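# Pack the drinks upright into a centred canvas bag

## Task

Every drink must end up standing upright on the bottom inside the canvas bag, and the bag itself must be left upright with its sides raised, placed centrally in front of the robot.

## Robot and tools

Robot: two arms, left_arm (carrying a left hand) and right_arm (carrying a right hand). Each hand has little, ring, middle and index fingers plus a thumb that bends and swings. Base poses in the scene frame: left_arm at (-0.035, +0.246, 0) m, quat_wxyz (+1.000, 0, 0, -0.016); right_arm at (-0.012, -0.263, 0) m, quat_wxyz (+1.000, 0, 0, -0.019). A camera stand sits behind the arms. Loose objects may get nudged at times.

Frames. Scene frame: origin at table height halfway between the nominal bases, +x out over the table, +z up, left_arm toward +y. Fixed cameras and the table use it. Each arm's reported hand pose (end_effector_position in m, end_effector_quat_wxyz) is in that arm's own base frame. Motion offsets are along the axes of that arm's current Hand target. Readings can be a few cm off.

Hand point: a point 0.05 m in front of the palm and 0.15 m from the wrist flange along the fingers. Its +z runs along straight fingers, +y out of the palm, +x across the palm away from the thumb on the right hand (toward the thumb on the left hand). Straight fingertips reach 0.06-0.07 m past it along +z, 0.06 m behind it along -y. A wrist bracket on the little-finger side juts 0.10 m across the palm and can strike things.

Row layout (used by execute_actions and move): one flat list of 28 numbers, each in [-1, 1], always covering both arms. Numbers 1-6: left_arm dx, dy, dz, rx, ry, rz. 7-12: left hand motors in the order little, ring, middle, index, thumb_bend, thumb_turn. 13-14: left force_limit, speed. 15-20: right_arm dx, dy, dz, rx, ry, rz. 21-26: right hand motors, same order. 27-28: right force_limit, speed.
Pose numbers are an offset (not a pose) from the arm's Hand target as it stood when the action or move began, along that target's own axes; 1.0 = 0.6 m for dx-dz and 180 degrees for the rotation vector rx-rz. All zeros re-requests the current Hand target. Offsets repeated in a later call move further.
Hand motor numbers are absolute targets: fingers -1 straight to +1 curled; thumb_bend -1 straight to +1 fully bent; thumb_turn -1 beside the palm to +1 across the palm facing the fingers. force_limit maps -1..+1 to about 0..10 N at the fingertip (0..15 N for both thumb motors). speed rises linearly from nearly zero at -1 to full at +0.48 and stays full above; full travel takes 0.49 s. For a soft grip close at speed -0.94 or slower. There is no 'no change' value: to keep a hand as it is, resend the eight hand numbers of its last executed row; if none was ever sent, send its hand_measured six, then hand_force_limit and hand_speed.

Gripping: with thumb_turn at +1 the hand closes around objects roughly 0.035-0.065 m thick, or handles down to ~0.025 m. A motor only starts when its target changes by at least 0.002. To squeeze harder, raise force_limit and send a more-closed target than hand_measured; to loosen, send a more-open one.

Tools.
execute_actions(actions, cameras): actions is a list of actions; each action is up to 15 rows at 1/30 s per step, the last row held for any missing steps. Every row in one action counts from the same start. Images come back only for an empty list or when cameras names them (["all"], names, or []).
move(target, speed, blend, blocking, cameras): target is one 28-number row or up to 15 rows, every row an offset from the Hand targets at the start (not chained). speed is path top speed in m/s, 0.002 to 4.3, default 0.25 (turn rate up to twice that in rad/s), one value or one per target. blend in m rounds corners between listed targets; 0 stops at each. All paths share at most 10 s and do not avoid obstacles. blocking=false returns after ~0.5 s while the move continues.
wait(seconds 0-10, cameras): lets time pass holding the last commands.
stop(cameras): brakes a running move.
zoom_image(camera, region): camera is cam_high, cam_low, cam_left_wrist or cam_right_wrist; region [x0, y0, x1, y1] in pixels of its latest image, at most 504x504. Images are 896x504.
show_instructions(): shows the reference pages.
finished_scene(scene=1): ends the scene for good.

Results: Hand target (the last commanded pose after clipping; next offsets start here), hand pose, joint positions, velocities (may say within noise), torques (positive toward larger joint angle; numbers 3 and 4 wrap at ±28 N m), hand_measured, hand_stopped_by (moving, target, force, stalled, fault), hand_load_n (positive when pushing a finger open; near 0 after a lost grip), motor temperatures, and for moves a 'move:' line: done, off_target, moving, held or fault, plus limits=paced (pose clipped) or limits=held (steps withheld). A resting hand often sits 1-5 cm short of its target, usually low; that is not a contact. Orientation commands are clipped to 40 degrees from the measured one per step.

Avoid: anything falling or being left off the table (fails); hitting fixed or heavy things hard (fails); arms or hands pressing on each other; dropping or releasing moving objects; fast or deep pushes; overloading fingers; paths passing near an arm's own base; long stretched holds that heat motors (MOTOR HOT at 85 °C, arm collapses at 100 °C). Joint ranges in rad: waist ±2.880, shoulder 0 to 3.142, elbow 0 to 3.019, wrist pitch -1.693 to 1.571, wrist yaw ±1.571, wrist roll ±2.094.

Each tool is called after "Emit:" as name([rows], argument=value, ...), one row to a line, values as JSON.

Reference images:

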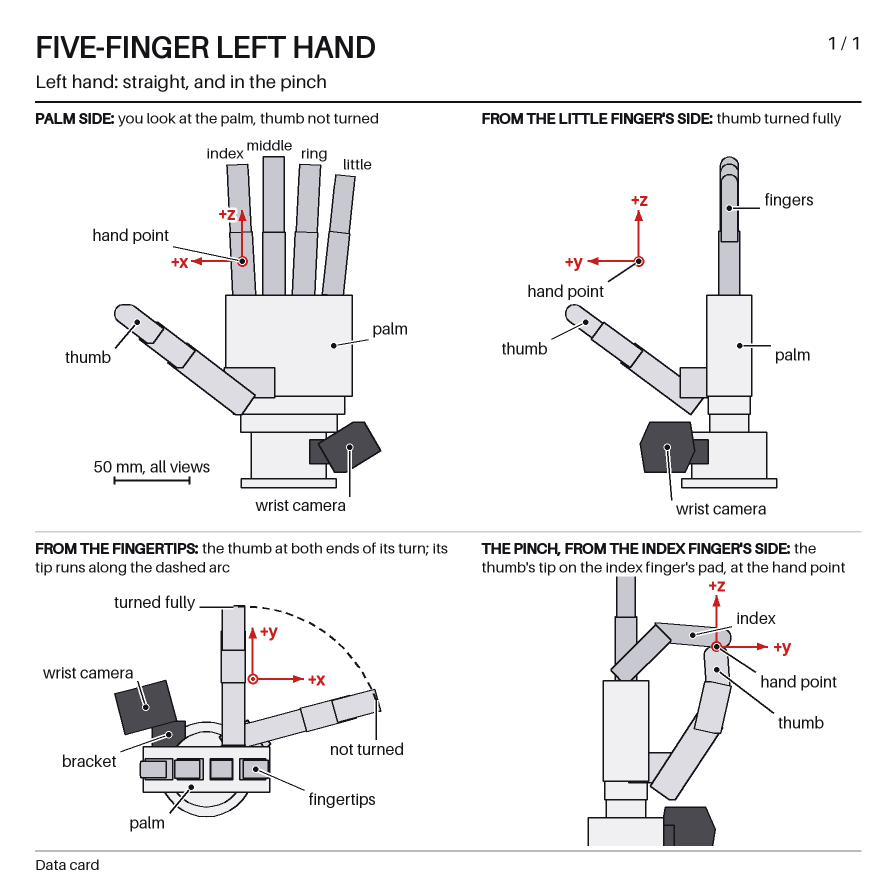

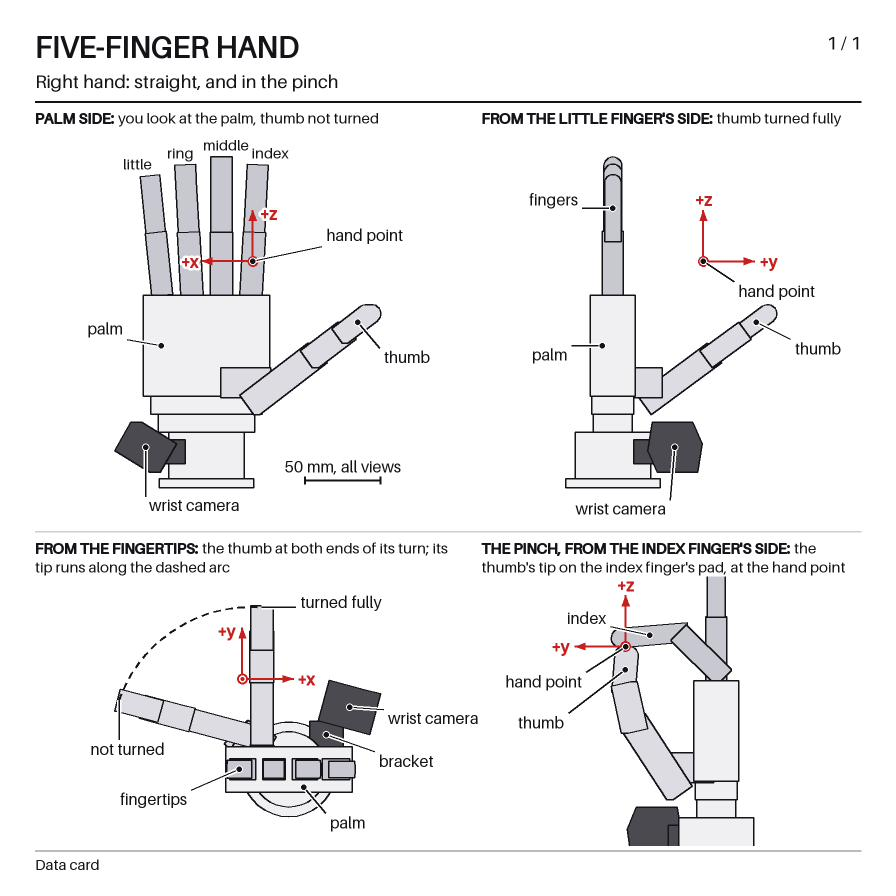

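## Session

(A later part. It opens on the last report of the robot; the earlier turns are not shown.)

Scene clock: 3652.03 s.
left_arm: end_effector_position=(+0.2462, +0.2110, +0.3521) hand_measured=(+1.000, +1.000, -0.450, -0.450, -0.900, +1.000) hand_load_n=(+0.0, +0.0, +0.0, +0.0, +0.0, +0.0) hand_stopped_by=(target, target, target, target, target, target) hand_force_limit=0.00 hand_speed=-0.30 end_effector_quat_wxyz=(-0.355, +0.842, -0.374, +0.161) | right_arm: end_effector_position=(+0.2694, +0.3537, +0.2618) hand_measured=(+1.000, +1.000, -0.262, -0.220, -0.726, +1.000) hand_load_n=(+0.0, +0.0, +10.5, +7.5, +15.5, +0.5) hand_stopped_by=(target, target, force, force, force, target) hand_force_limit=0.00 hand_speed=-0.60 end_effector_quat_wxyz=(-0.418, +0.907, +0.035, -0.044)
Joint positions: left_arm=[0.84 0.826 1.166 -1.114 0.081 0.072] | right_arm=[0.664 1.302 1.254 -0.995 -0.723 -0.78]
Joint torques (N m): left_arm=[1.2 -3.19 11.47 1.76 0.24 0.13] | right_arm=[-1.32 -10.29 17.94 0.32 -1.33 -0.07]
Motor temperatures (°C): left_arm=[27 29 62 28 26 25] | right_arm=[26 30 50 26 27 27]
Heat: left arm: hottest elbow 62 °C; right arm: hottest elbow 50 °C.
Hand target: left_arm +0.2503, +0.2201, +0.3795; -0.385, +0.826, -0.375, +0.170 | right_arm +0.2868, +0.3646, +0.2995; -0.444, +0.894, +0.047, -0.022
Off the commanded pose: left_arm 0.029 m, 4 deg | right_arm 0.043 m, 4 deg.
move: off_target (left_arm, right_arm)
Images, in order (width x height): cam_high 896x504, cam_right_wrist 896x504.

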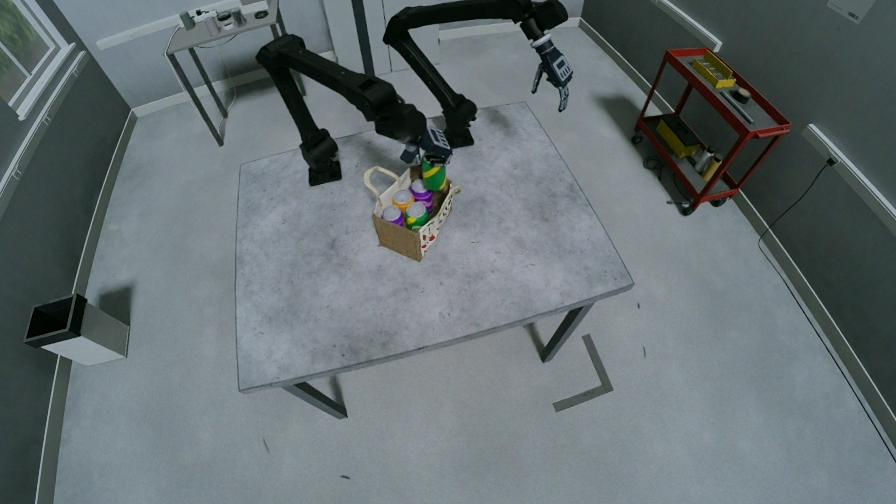

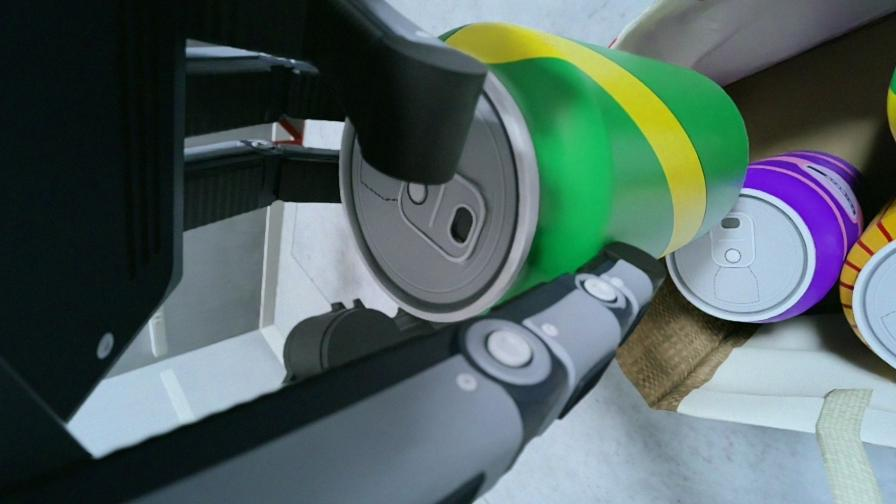

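Emit:
move(target=[0,0,0,0,0,0,1,1,-0.45,-0.45,-0.9,1,0,-0.3,0.0333,0.0337,-0.0168,-0.0012,0.0079,-0.0092,1,1,0.35,0.3,-0.3,1,0,-0.6], speed=0.08, cameras=["cam_right_wrist","cam_high"])

Emit:
zoom_image(camera="cam_high", region=[350, 130, 480, 280])

Scene clock: 3697.73 s.
left_arm: end_effector_position=(+0.2462, +0.2110, +0.3521) hand_measured=(+1.000, +1.000, -0.450, -0.450, -0.900, +1.000) hand_load_n=(+0.0, +0.0, -0.5, +0.0, +0.0, +0.0) hand_stopped_by=(target, target, target, target, target, target) hand_force_limit=0.00 hand_speed=-0.30 end_effector_quat_wxyz=(-0.355, +0.842, -0.374, +0.161) | right_arm: end_effector_position=(+0.2934, +0.3378, +0.2561) hand_measured=(+1.000, +1.000, -0.262, -0.220, -0.726, +1.000) hand_load_n=(+0.0, +0.0, +10.5, +7.5, +15.5, +0.5) hand_stopped_by=(target, target, force, force, force, target) hand_force_limit=0.00 hand_speed=-0.60 end_effector_quat_wxyz=(-0.421, +0.906, +0.043, -0.026)
Joint positions: left_arm=[0.84 0.826 1.166 -1.114 0.081 0.072] | right_arm=[0.604 1.313 1.254 -0.998 -0.737 -0.859]
Joint torques (N m): left_arm=[1.26 -3.08 11.47 1.73 0.24 0.14] | right_arm=[-1.2 -10.75 17.05 0.34 -1.34 -0.06]
Motor temperatures (°C): left_arm=[27 29 62 28 26 25] | right_arm=[26 31 57 26 29 27]
Heat: left arm: hottest elbow 62 °C; right arm: hottest elbow 57 °C.
Hand target: left_arm +0.2503, +0.2201, +0.3795; -0.385, +0.826, -0.375, +0.170 | right_arm +0.3088, +0.3465, +0.2895; -0.443, +0.895, +0.054, -0.005
Off the commanded pose: left_arm 0.029 m, 4 deg | right_arm 0.038 m, 4 deg.
move: off_target (left_arm, right_arm)
Images, in order (width x height): cam_high 896x504, cam_right_wrist 896x504.

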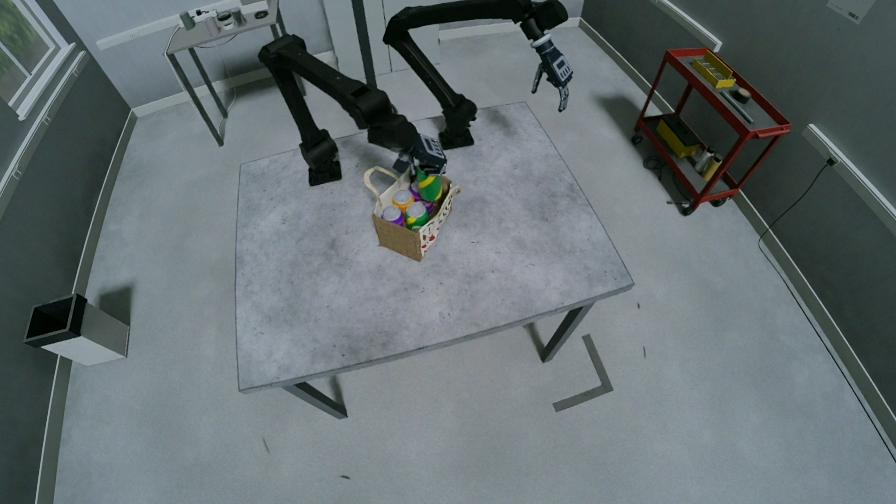

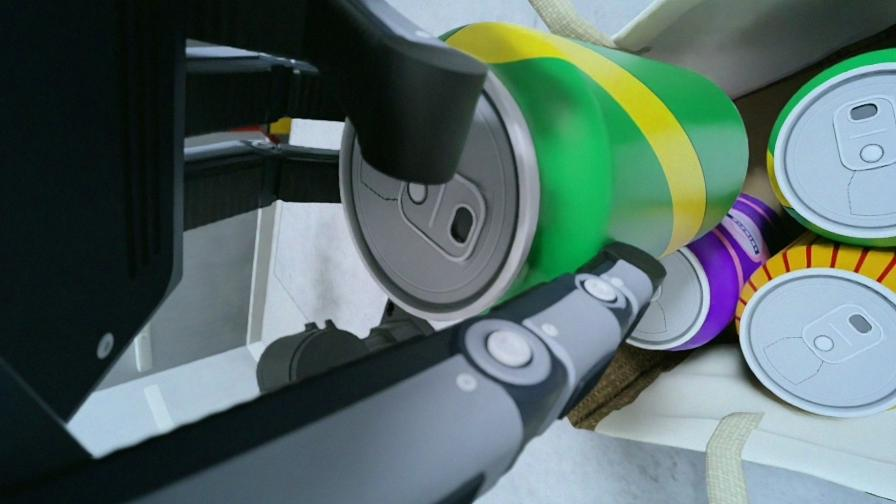

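Scaled by 3.360.

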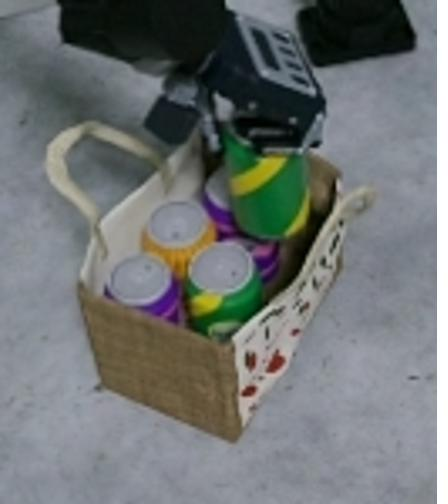

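Emit:
move(target=[0,0,0,0,0,0,1,1,-0.45,-0.45,-0.9,1,0,-0.3,-0.0165,0.0288,0.0218,0,0,0,1,1,0.35,0.3,-0.3,1,0,-0.6], speed=0.06, cameras=["cam_right_wrist","cam_high"])

Emit:
zoom_image(camera="cam_high", region=[350, 130, 480, 280])

Scene clock: 3744.07 s.
left_arm: end_effector_position=(+0.2462, +0.2110, +0.3521) hand_measured=(+1.000, +1.000, -0.450, -0.450, -0.900, +1.000) hand_load_n=(+0.0, +0.0, +0.0, +0.0, +0.0, +0.0) hand_stopped_by=(target, target, target, target, target, target) hand_force_limit=0.00 hand_speed=-0.30 end_effector_quat_wxyz=(-0.355, +0.842, -0.374, +0.161) | right_arm: end_effector_position=(+0.2928, +0.3374, +0.2488) hand_measured=(+1.000, +1.000, -0.262, -0.220, -0.726, +1.000) hand_load_n=(+0.0, +0.0, +10.5, +7.5, +15.5, +0.5) hand_stopped_by=(target, target, force, force, force, target) hand_force_limit=0.00 hand_speed=-0.60 end_effector_quat_wxyz=(-0.420, +0.906, +0.043, -0.026)
Joint positions: left_arm=[0.84 0.826 1.166 -1.114 0.081 0.072] | right_arm=[0.604 1.313 1.235 -0.98 -0.737 -0.859]
Joint torques (N m): left_arm=[1.32 -2.96 11.45 1.74 0.23 0.12] | right_arm=[-0.15 -12.1 12.1 2 -1.13 0]
Motor temperatures (°C): left_arm=[27 28 62 28 26 25] | right_arm=[26 31 58 26 29 27]
Heat: left arm: hottest elbow 62 °C; right arm: hottest elbow 58 °C.
Hand target: left_arm +0.2503, +0.2201, +0.3795; -0.385, +0.826, -0.375, +0.170 | right_arm +0.2998, +0.3455, +0.2674; -0.443, +0.895, +0.054, -0.005
Off the commanded pose: left_arm 0.029 m, 4 deg | right_arm 0.022 m, 4 deg.
move: off_target (left_arm, right_arm)
Images, in order (width x height): cam_high 896x504, cam_right_wrist 896x504.

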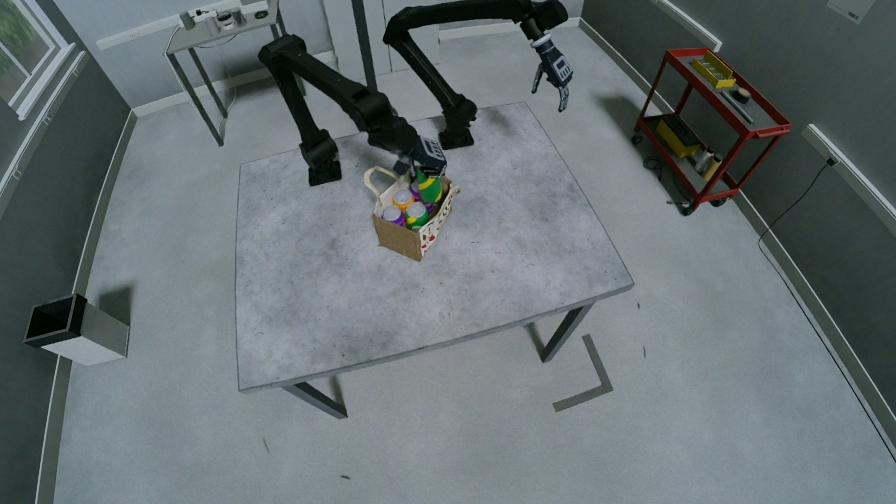

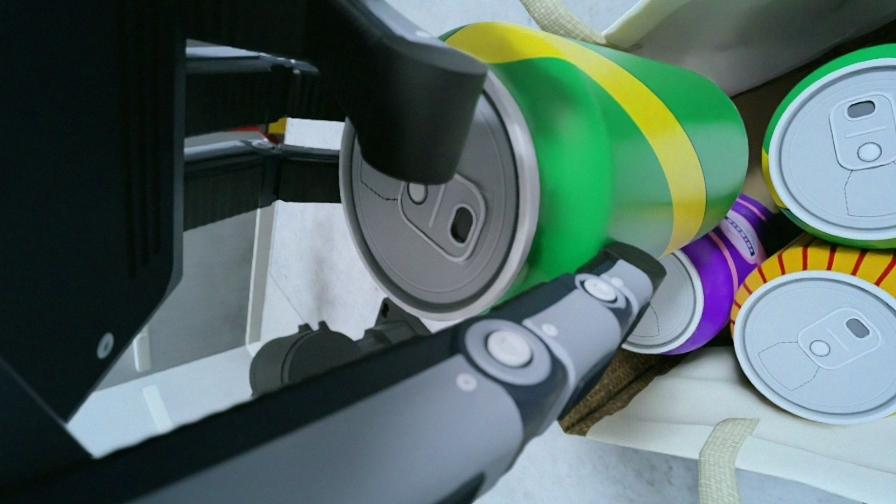

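Scaled by 3.360.

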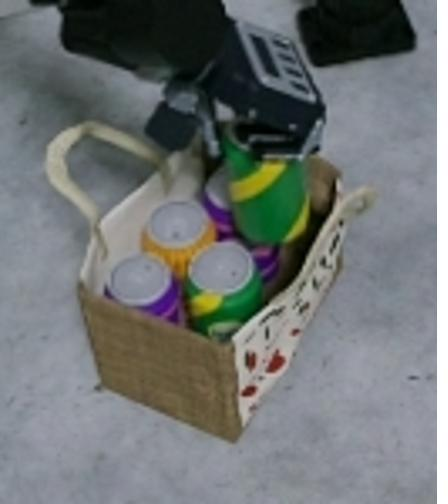

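Emit:
move(target=[0,0,0,0,0,0,1,1,-0.45,-0.45,-0.9,1,0,-0.3,-0.0242,0.024,0.0277,0,0,0,1,1,0.35,0.3,-0.3,1,0,-0.6], speed=0.06, cameras=["cam_right_wrist","cam_high"])

Emit:
zoom_image(camera="cam_high", region=[350, 130, 480, 280])

Scene clock: 3758.43 s.
left_arm: end_effector_position=(+0.2462, +0.2110, +0.3521) hand_measured=(+1.000, +1.000, -0.450, -0.450, -0.900, +1.000) hand_load_n=(+0.0, +0.0, +0.0, +0.5, +0.0, +0.0) hand_stopped_by=(target, target, target, target, target, target) hand_force_limit=0.00 hand_speed=-0.30 end_effector_quat_wxyz=(-0.355, +0.842, -0.374, +0.161) | right_arm: end_effector_position=(+0.2890, +0.3380, +0.2311) hand_measured=(+1.000, +1.000, -0.262, -0.220, -0.726, +1.000) hand_load_n=(+0.0, +0.0, +10.0, +7.0, +15.5, -0.5) hand_stopped_by=(target, target, force, force, force, target) hand_force_limit=0.00 hand_speed=-0.60 end_effector_quat_wxyz=(-0.426, +0.903, +0.045, -0.017)
Joint positions: left_arm=[0.84 0.826 1.166 -1.114 0.081 0.072] | right_arm=[0.611 1.296 1.168 -0.9 -0.734 -0.848]
Joint torques (N m): left_arm=[1.32 -3.02 11.45 1.73 0.24 0.14] | right_arm=[1.49 -12.34 10.81 2.03 -0.61 0.16]
Motor temperatures (°C): left_arm=[27 28 63 28 26 25] | right_arm=[26 31 54 26 29 27]
Heat: left arm: hottest elbow 63 °C; right arm: hottest elbow 54 °C.
Hand target: left_arm +0.2503, +0.2201, +0.3795; -0.385, +0.826, -0.375, +0.170 | right_arm +0.2858, +0.3485, +0.2454; -0.443, +0.895, +0.054, -0.005
Off the commanded pose: left_arm 0.029 m, 4 deg | right_arm 0.018 m, 3 deg.
move: off_target (left_arm, right_arm)
Images, in order (width x height): cam_high 896x504, cam_right_wrist 896x504.

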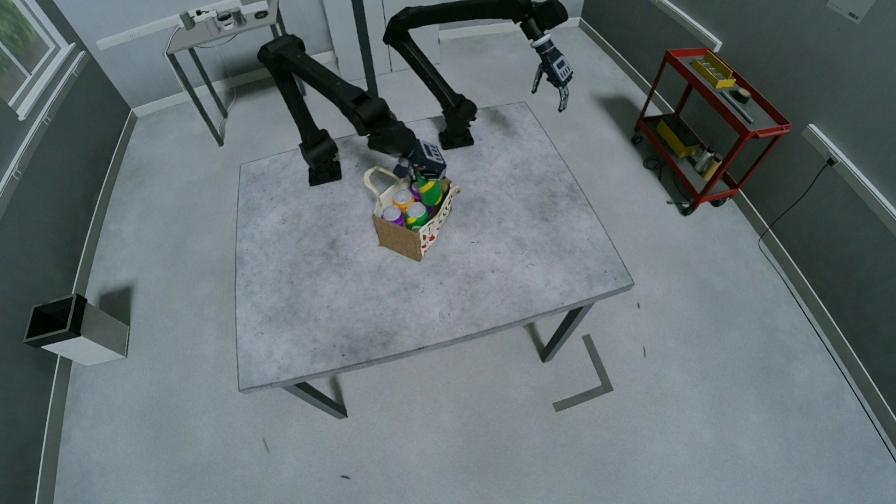

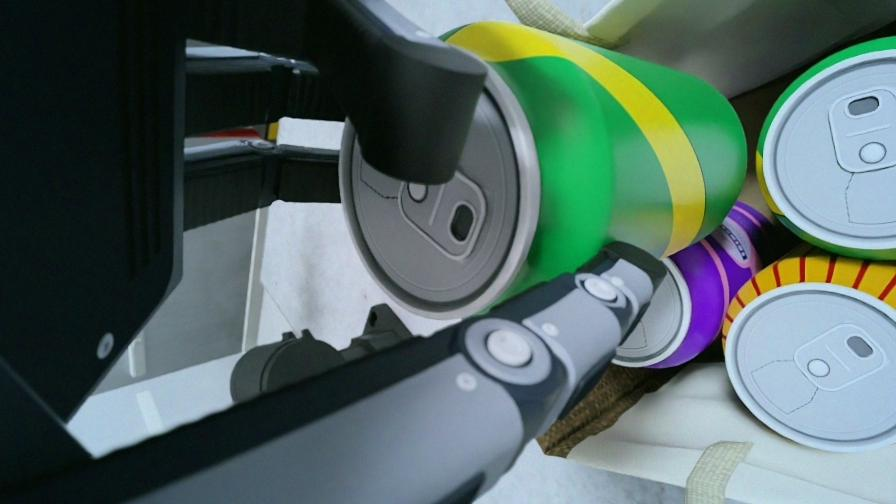

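Scaled by 3.360.

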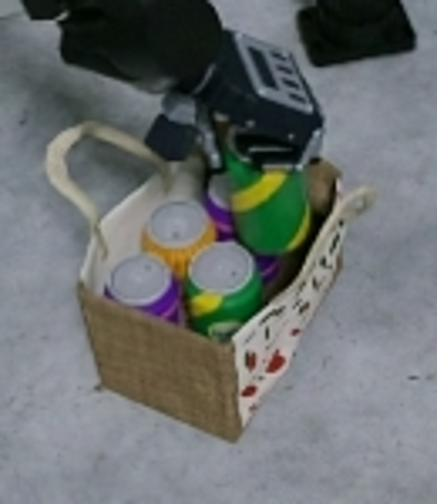

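Emit:
move(target=[0,0,0,0,0,0,1,1,-0.45,-0.45,-0.9,1,0,-0.3,-0.0115,0.037,0.0358,-0.01,0,0,1,1,0.35,0.3,-0.3,1,0,-0.6], speed=0.06, cameras=["cam_right_wrist","cam_high"])

Emit:
zoom_image(camera="cam_high", region=[350, 130, 480, 280])

Scene clock: 3792.73 s.
left_arm: end_effector_position=(+0.2462, +0.2110, +0.3521) hand_measured=(+1.000, +1.000, -0.450, -0.450, -0.900, +1.000) hand_load_n=(+0.0, +0.0, +0.0, +0.0, +0.0, +0.0) hand_stopped_by=(target, target, target, target, target, target) hand_force_limit=0.00 hand_speed=-0.30 end_effector_quat_wxyz=(-0.355, +0.842, -0.374, +0.161) | right_arm: end_effector_position=(+0.2944, +0.3450, +0.2252) hand_measured=(+1.000, +1.000, -0.262, -0.220, -0.726, +1.000) hand_load_n=(+0.0, +0.0, +8.5, +7.0, +14.5, -3.5) hand_stopped_by=(target, target, force, force, force, target) hand_force_limit=0.00 hand_speed=-0.60 end_effector_quat_wxyz=(-0.431, +0.900, +0.057, +0.014)
Joint positions: left_arm=[0.84 0.826 1.166 -1.114 0.081 0.072] | right_arm=[0.629 1.28 1.133 -0.814 -0.698 -0.84]
Joint torques (N m): left_arm=[1.2 -2.96 11.43 1.73 0.23 0.13] | right_arm=[2.14 -9.99 8.43 1.18 -0.41 0.18]
Motor temperatures (°C): left_arm=[27 28 63 28 26 25] | right_arm=[26 31 48 26 28 27]
Heat: left arm: hottest elbow 63 °C; right arm: hottest elbow 48 °C.
Hand target: left_arm +0.2503, +0.2201, +0.3795; -0.385, +0.826, -0.375, +0.170 | right_arm +0.2798, +0.3515, +0.2143; -0.429, +0.902, +0.054, -0.004
Off the commanded pose: left_arm 0.029 m, 4 deg | right_arm 0.019 m, 2 deg.
move: off_target (left_arm, right_arm)
Images, in order (width x height): cam_high 896x504, cam_right_wrist 896x504.

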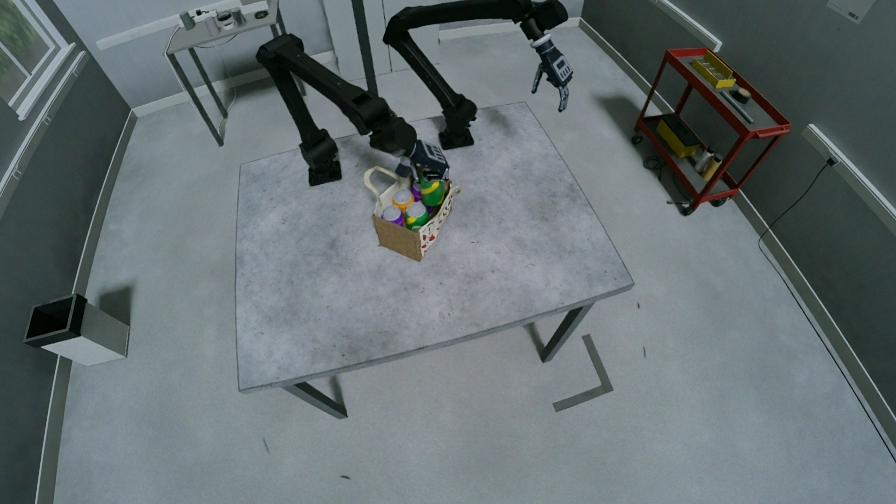

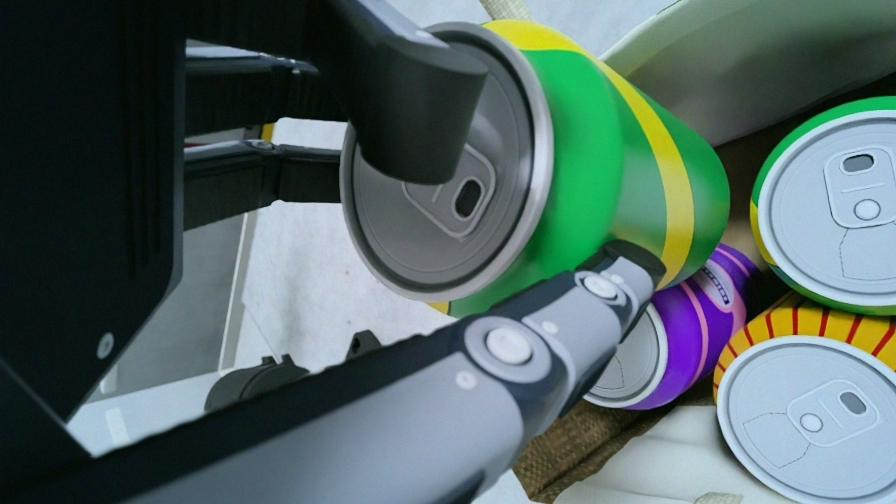

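Scaled by 3.360.

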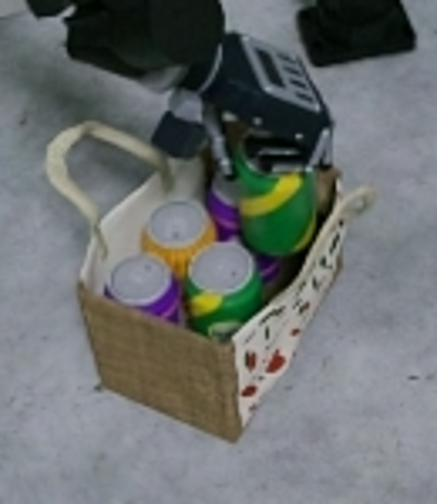

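Emit:
wait(seconds=0, cameras=["cam_low", "cam_high", "cam_right_wrist", "cam_left_wrist"])

Emit:
zoom_image(camera="cam_high", region=[390, 140, 470, 220])

Emit:
zoom_image(camera="cam_right_wrist", region=[560, 60, 896, 400])

Scene clock: 3871.60 s.
left_arm: end_effector_position=(+0.2462, +0.2110, +0.3521) hand_measured=(+1.000, +1.000, -0.450, -0.450, -0.900, +1.000) hand_load_n=(+0.0, +0.0, +0.0, +0.0, +0.0, +0.0) hand_stopped_by=(target, target, target, target, target, target) hand_force_limit=0.00 hand_speed=-0.30 end_effector_quat_wxyz=(-0.355, +0.842, -0.374, +0.161) | right_arm: end_effector_position=(+0.2944, +0.3450, +0.2252) hand_measured=(+1.000, +1.000, -0.262, -0.220, -0.726, +1.000) hand_load_n=(+0.0, +0.0, +8.5, +7.0, +14.0, -3.5) hand_stopped_by=(target, target, force, force, force, target) hand_force_limit=0.00 hand_speed=-0.60 end_effector_quat_wxyz=(-0.431, +0.900, +0.057, +0.014)
Joint positions: left_arm=[0.84 0.826 1.166 -1.114 0.081 0.072] | right_arm=[0.629 1.28 1.133 -0.814 -0.698 -0.84]
Joint torques (N m): left_arm=[1.14 -3.08 11.47 1.72 0.22 0.14] | right_arm=[2.2 -9.93 8.46 1.17 -0.4 0.19]
Motor temperatures (°C): left_arm=[27 28 63 28 26 25] | right_arm=[27 31 42 26 28 27]
Heat: left arm: hottest elbow 63 °C; right arm: hottest elbow 42 °C.
Hand target: left_arm +0.2503, +0.2201, +0.3795; -0.385, +0.826, -0.375, +0.170 | right_arm +0.2798, +0.3515, +0.2143; -0.429, +0.902, +0.054, -0.004
Off the commanded pose: left_arm 0.029 m, 4 deg | right_arm 0.019 m, 2 deg.

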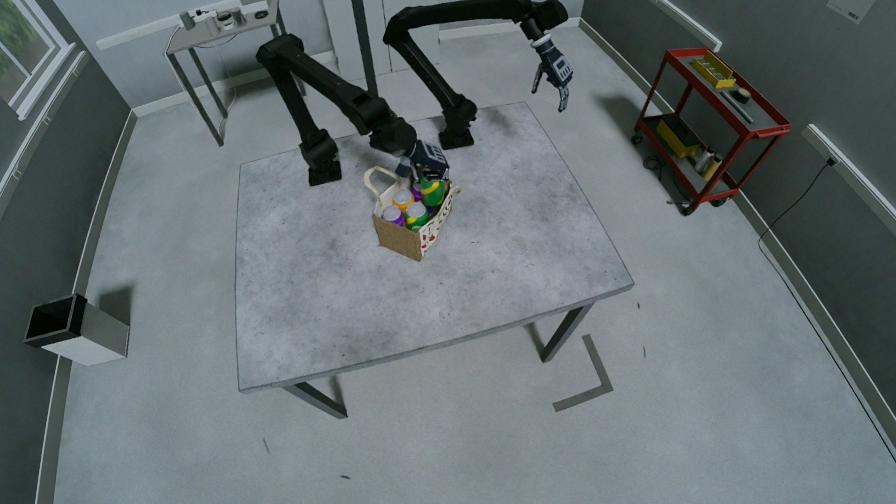

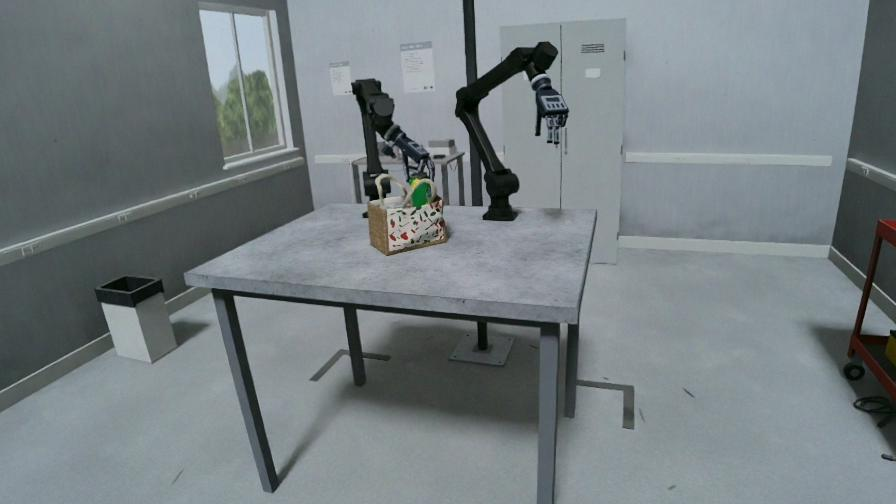

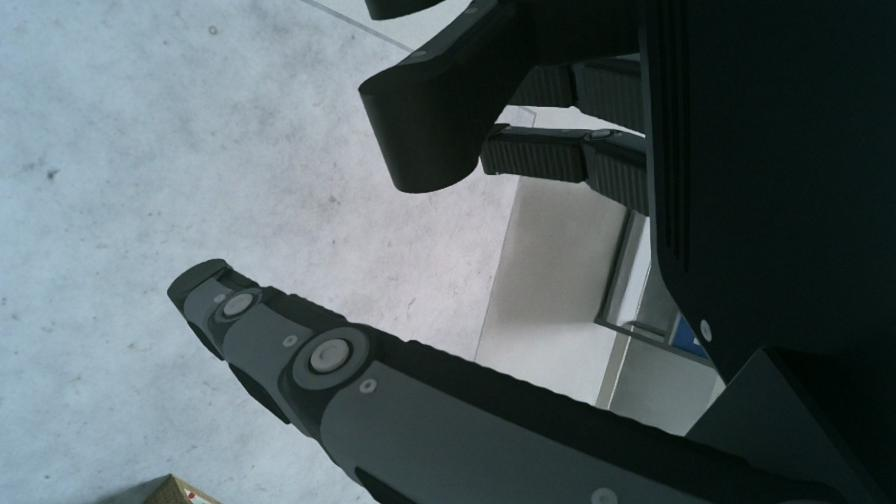

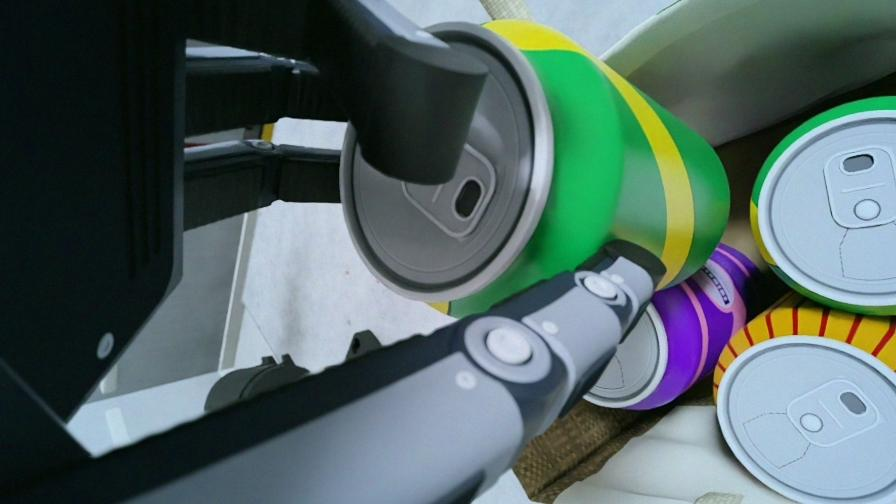

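Scaled by 6.300.

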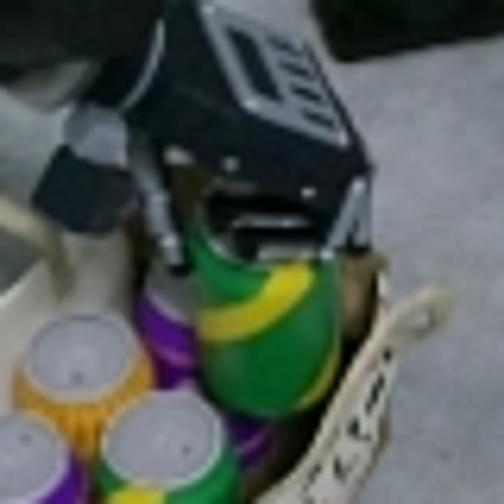

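Scaled by 1.482.

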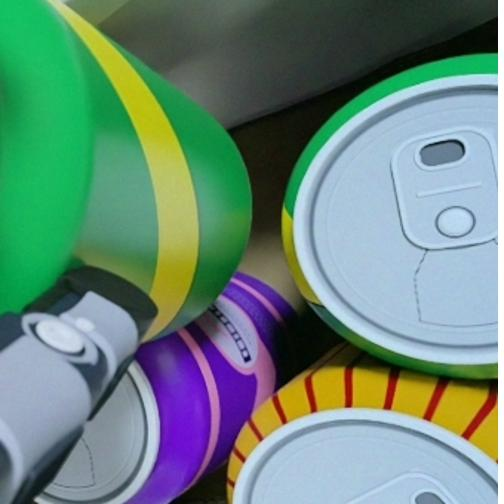

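Emit:
zoom_image(camera="cam_low", region=[340, 120, 480, 270])

Scaled by 3.360.

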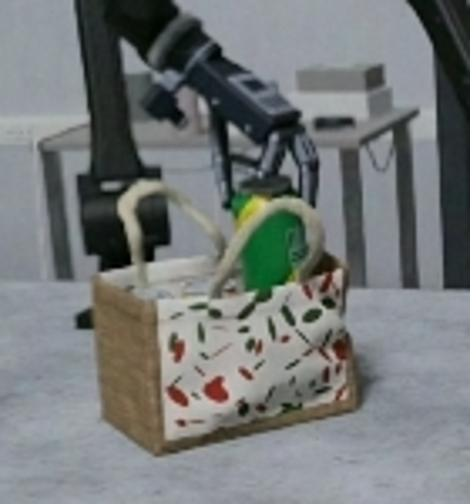

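Emit:
move(target=[0,0,0,0,0,0,1,1,-0.45,-0.45,-0.9,1,0,-0.3,0.0413,-0.0583,-0.0527,0,0,0,1,1,0.35,0.3,-0.3,1,0,-0.6], speed=0.08, cameras=["cam_right_wrist","cam_high"])

Emit:
zoom_image(camera="cam_high", region=[350, 130, 480, 280])

Scene clock: 3943.67 s.
left_arm: end_effector_position=(+0.2462, +0.2110, +0.3521) hand_measured=(+1.000, +1.000, -0.450, -0.450, -0.900, +1.000) hand_load_n=(+0.0, +0.0, +0.0, +0.0, +0.0, +0.0) hand_stopped_by=(target, target, target, target, target, target) hand_force_limit=0.00 hand_speed=-0.30 end_effector_quat_wxyz=(-0.355, +0.842, -0.374, +0.161) | right_arm: end_effector_position=(+0.2890, +0.3405, +0.2314) hand_measured=(+1.000, +1.000, -0.262, -0.220, -0.726, +1.000) hand_load_n=(+0.0, +0.0, +9.5, +8.0, +14.5, +0.0) hand_stopped_by=(target, target, force, force, force, target) hand_force_limit=0.00 hand_speed=-0.60 end_effector_quat_wxyz=(-0.409, +0.911, +0.046, -0.018)
Joint positions: left_arm=[0.84 0.826 1.166 -1.114 0.081 0.072] | right_arm=[0.629 1.312 1.196 -0.935 -0.698 -0.849]
Joint torques (N m): left_arm=[1.26 -3.14 11.41 1.74 0.23 0.14] | right_arm=[-0.79 -10.34 17.03 0.09 -1.23 -0.05]
Motor temperatures (°C): left_arm=[27 28 63 28 26 25] | right_arm=[27 31 41 26 28 27]
Heat: left arm: hottest elbow 63 °C; right arm: hottest elbow 41 °C.
Hand target: left_arm +0.2503, +0.2201, +0.3795; -0.385, +0.826, -0.375, +0.170 | right_arm +0.3029, +0.3515, +0.2624; -0.429, +0.902, +0.054, -0.004
Off the commanded pose: left_arm 0.029 m, 4 deg | right_arm 0.036 m, 3 deg.
move: off_target (left_arm, right_arm)
Images, in order (width x height): cam_high 896x504, cam_right_wrist 896x504.

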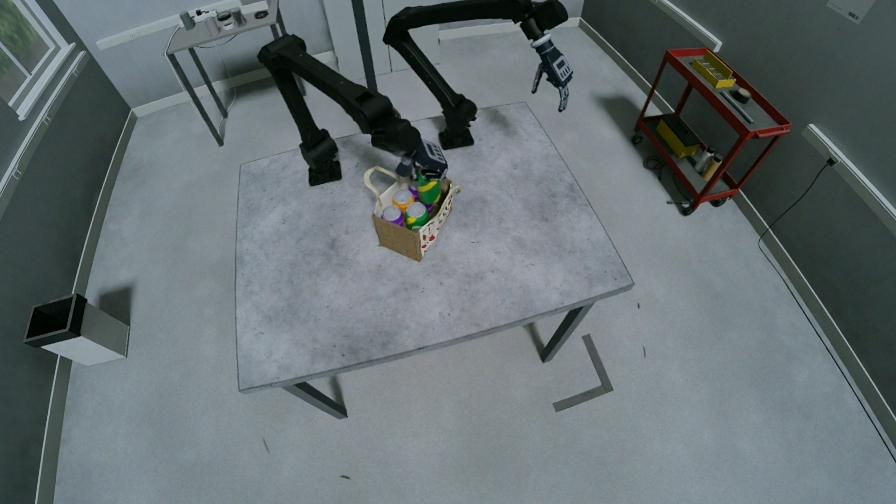

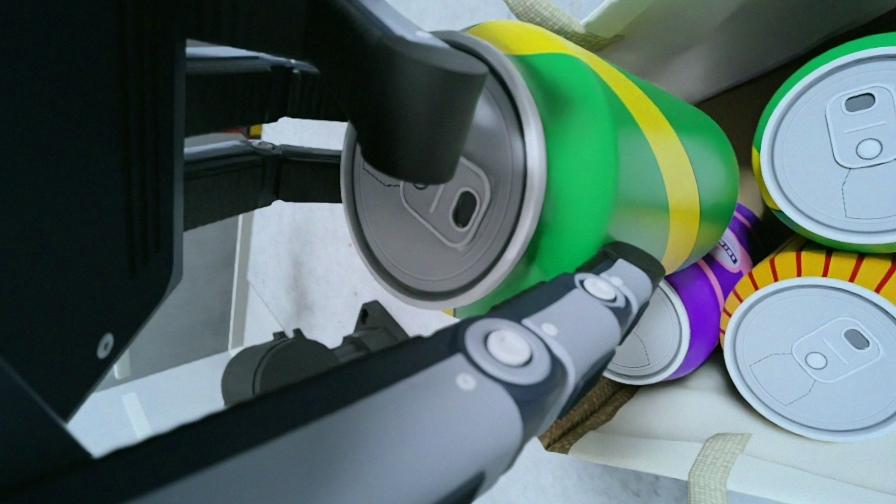

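Scaled by 3.360.

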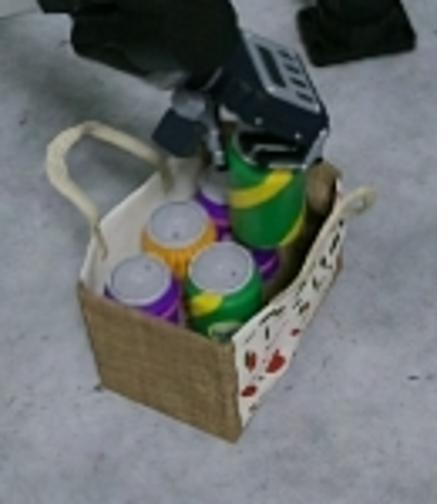

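Emit:
move(target=[0,0,0,0,0,0,1,1,-0.45,-0.45,-0.9,1,0,-0.3,0.0053,0.0328,0.026,0,0.004,-0.0045,1,1,0.35,0.3,-0.3,1,0,-0.6], speed=0.05, cameras=["cam_right_wrist","cam_high"])

Emit:
zoom_image(camera="cam_high", region=[390, 140, 470, 220])

Scene clock: 3970.20 s.
left_arm: end_effector_position=(+0.2462, +0.2110, +0.3521) hand_measured=(+1.000, +1.000, -0.450, -0.450, -0.900, +1.000) hand_load_n=(+0.0, +0.0, +0.0, +0.0, +0.0, +0.0) hand_stopped_by=(target, target, target, target, target, target) hand_force_limit=0.00 hand_speed=-0.30 end_effector_quat_wxyz=(-0.355, +0.842, -0.374, +0.161) | right_arm: end_effector_position=(+0.2956, +0.3449, +0.2284) hand_measured=(+1.000, +1.000, -0.262, -0.220, -0.726, +1.000) hand_load_n=(+0.0, +0.0, +9.0, +7.5, +14.5, +0.0) hand_stopped_by=(target, target, force, force, force, target) hand_force_limit=0.00 hand_speed=-0.60 end_effector_quat_wxyz=(-0.413, +0.909, +0.052, -0.010)
Joint positions: left_arm=[0.84 0.826 1.166 -1.114 0.081 0.072] | right_arm=[0.629 1.323 1.196 -0.907 -0.698 -0.857]
Joint torques (N m): left_arm=[1.2 -3.08 11.47 1.73 0.23 0.14] | right_arm=[-0.91 -10.4 11.96 1.91 -0.91 -0.05]
Motor temperatures (°C): left_arm=[27 28 63 28 26 25] | right_arm=[27 31 47 26 29 27]
Heat: left arm: hottest elbow 63 °C; right arm: hottest elbow 47 °C.
Hand target: left_arm +0.2503, +0.2201, +0.3795; -0.385, +0.826, -0.375, +0.170 | right_arm +0.3070, +0.3515, +0.2376; -0.430, +0.901, +0.058, +0.005
Off the commanded pose: left_arm 0.029 m, 4 deg | right_arm 0.016 m, 3 deg.
move: off_target (left_arm, right_arm)
Images, in order (width x height): cam_high 896x504, cam_right_wrist 896x504.

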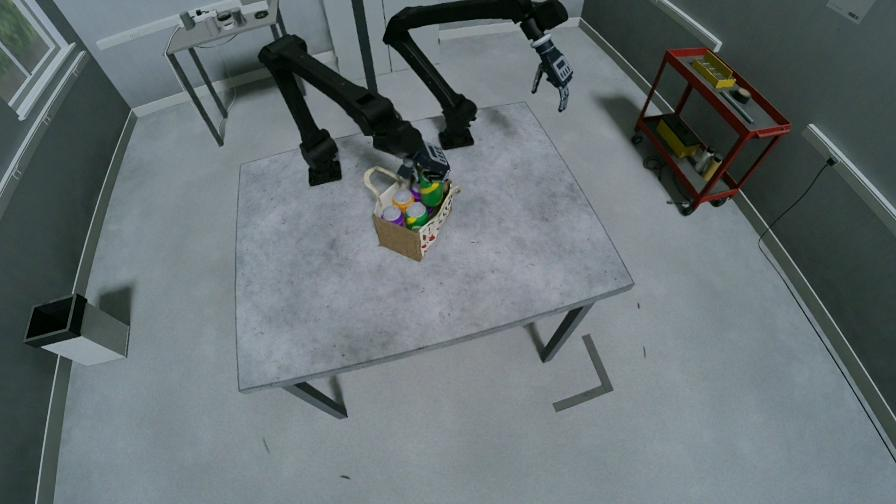

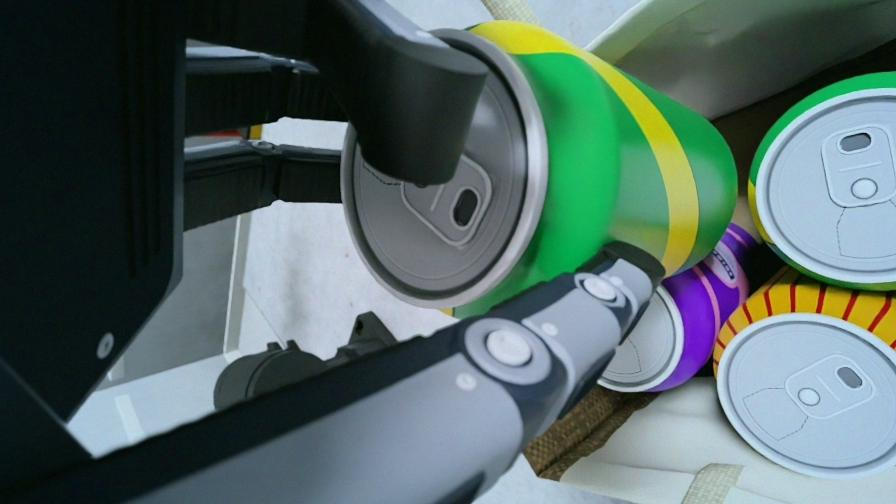

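Scaled by 6.300.

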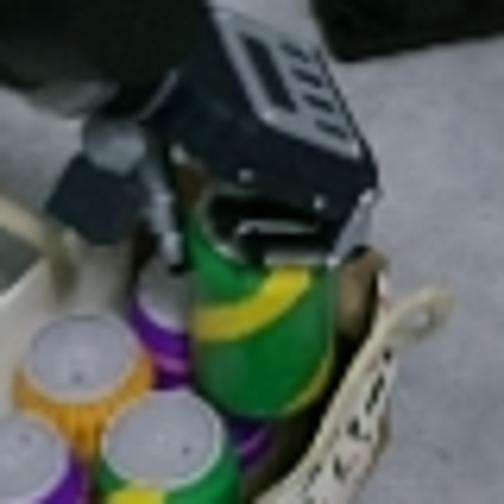

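Emit:
move(target=[0,0,0,0,0,0,1,1,-0.45,-0.45,-0.9,1,0,-0.3,-0.0073,0.0488,0.037,0,0,0,1,1,0.35,0.3,-0.3,1,0,-0.6], speed=0.05, cameras=["cam_right_wrist","cam_high"])

Emit:
zoom_image(camera="cam_high", region=[390, 140, 470, 220])

Scene clock: 3982.50 s.
left_arm: end_effector_position=(+0.2462, +0.2110, +0.3521) hand_measured=(+1.000, +1.000, -0.450, -0.450, -0.900, +1.000) hand_load_n=(+0.5, +0.0, +0.0, +0.0, +0.0, +0.0) hand_stopped_by=(target, target, target, target, target, target) hand_force_limit=0.00 hand_speed=-0.30 end_effector_quat_wxyz=(-0.355, +0.842, -0.374, +0.161) | right_arm: end_effector_position=(+0.2986, +0.3436, +0.1869) hand_measured=(+1.000, +1.000, -0.262, -0.220, -0.726, +1.000) hand_load_n=(+0.0, +0.0, +8.5, +6.0, +13.0, +0.5) hand_stopped_by=(target, target, force, force, force, target) hand_force_limit=0.00 hand_speed=-0.60 end_effector_quat_wxyz=(-0.415, +0.908, +0.052, -0.006)
Joint positions: left_arm=[0.84 0.826 1.166 -1.114 0.081 0.072] | right_arm=[0.622 1.342 1.103 -0.789 -0.7 -0.862]
Joint torques (N m): left_arm=[1.32 -3.02 11.45 1.76 0.24 0.15] | right_arm=[-0.21 -11.4 12.12 1.17 -0.85 0]
Motor temperatures (°C): left_arm=[27 28 63 28 26 25] | right_arm=[27 31 47 26 28 27]
Heat: left arm: hottest elbow 63 °C; right arm: hottest elbow 47 °C.
Hand target: left_arm +0.2503, +0.2201, +0.3795; -0.385, +0.826, -0.375, +0.170 | right_arm +0.3049, +0.3500, +0.2005; -0.430, +0.901, +0.058, +0.005
Off the commanded pose: left_arm 0.029 m, 4 deg | right_arm 0.016 m, 2 deg.
move: off_target (left_arm, right_arm)
Images, in order (width x height): cam_high 896x504, cam_right_wrist 896x504.

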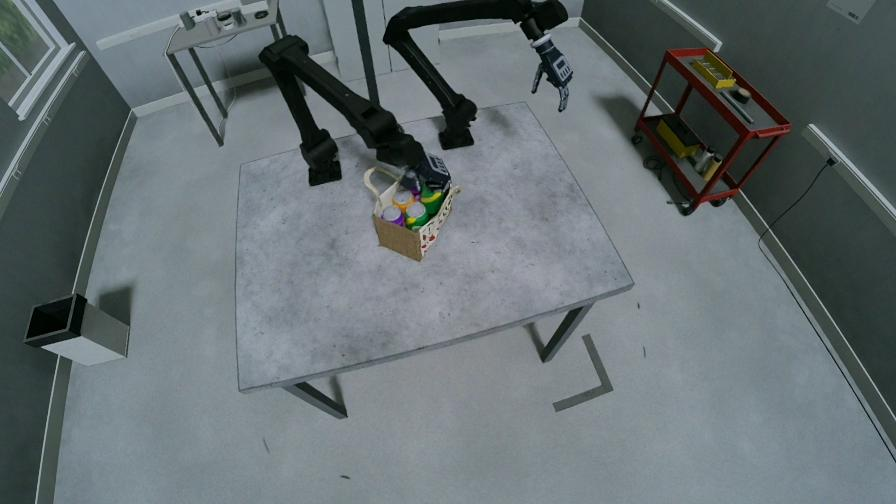

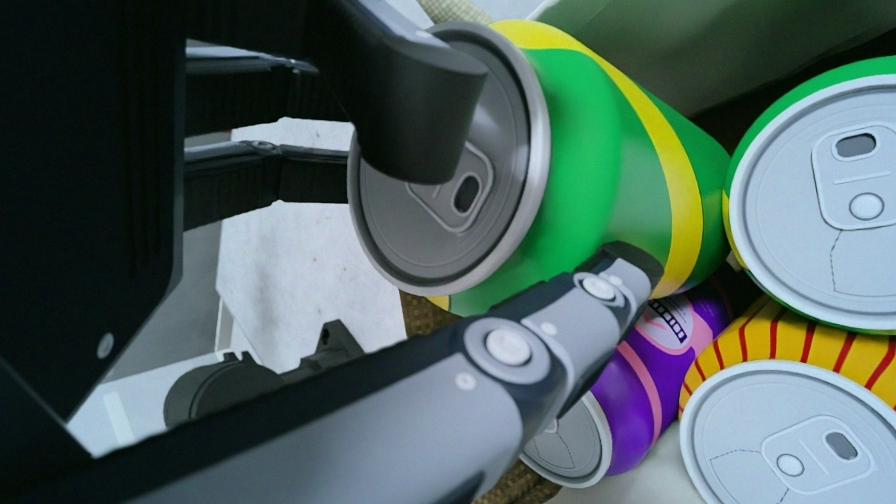

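Scaled by 6.300.

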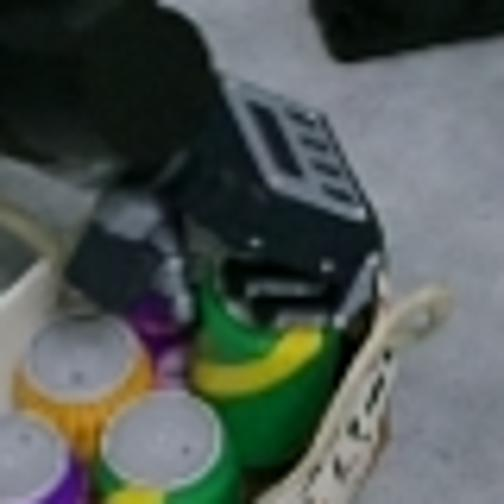

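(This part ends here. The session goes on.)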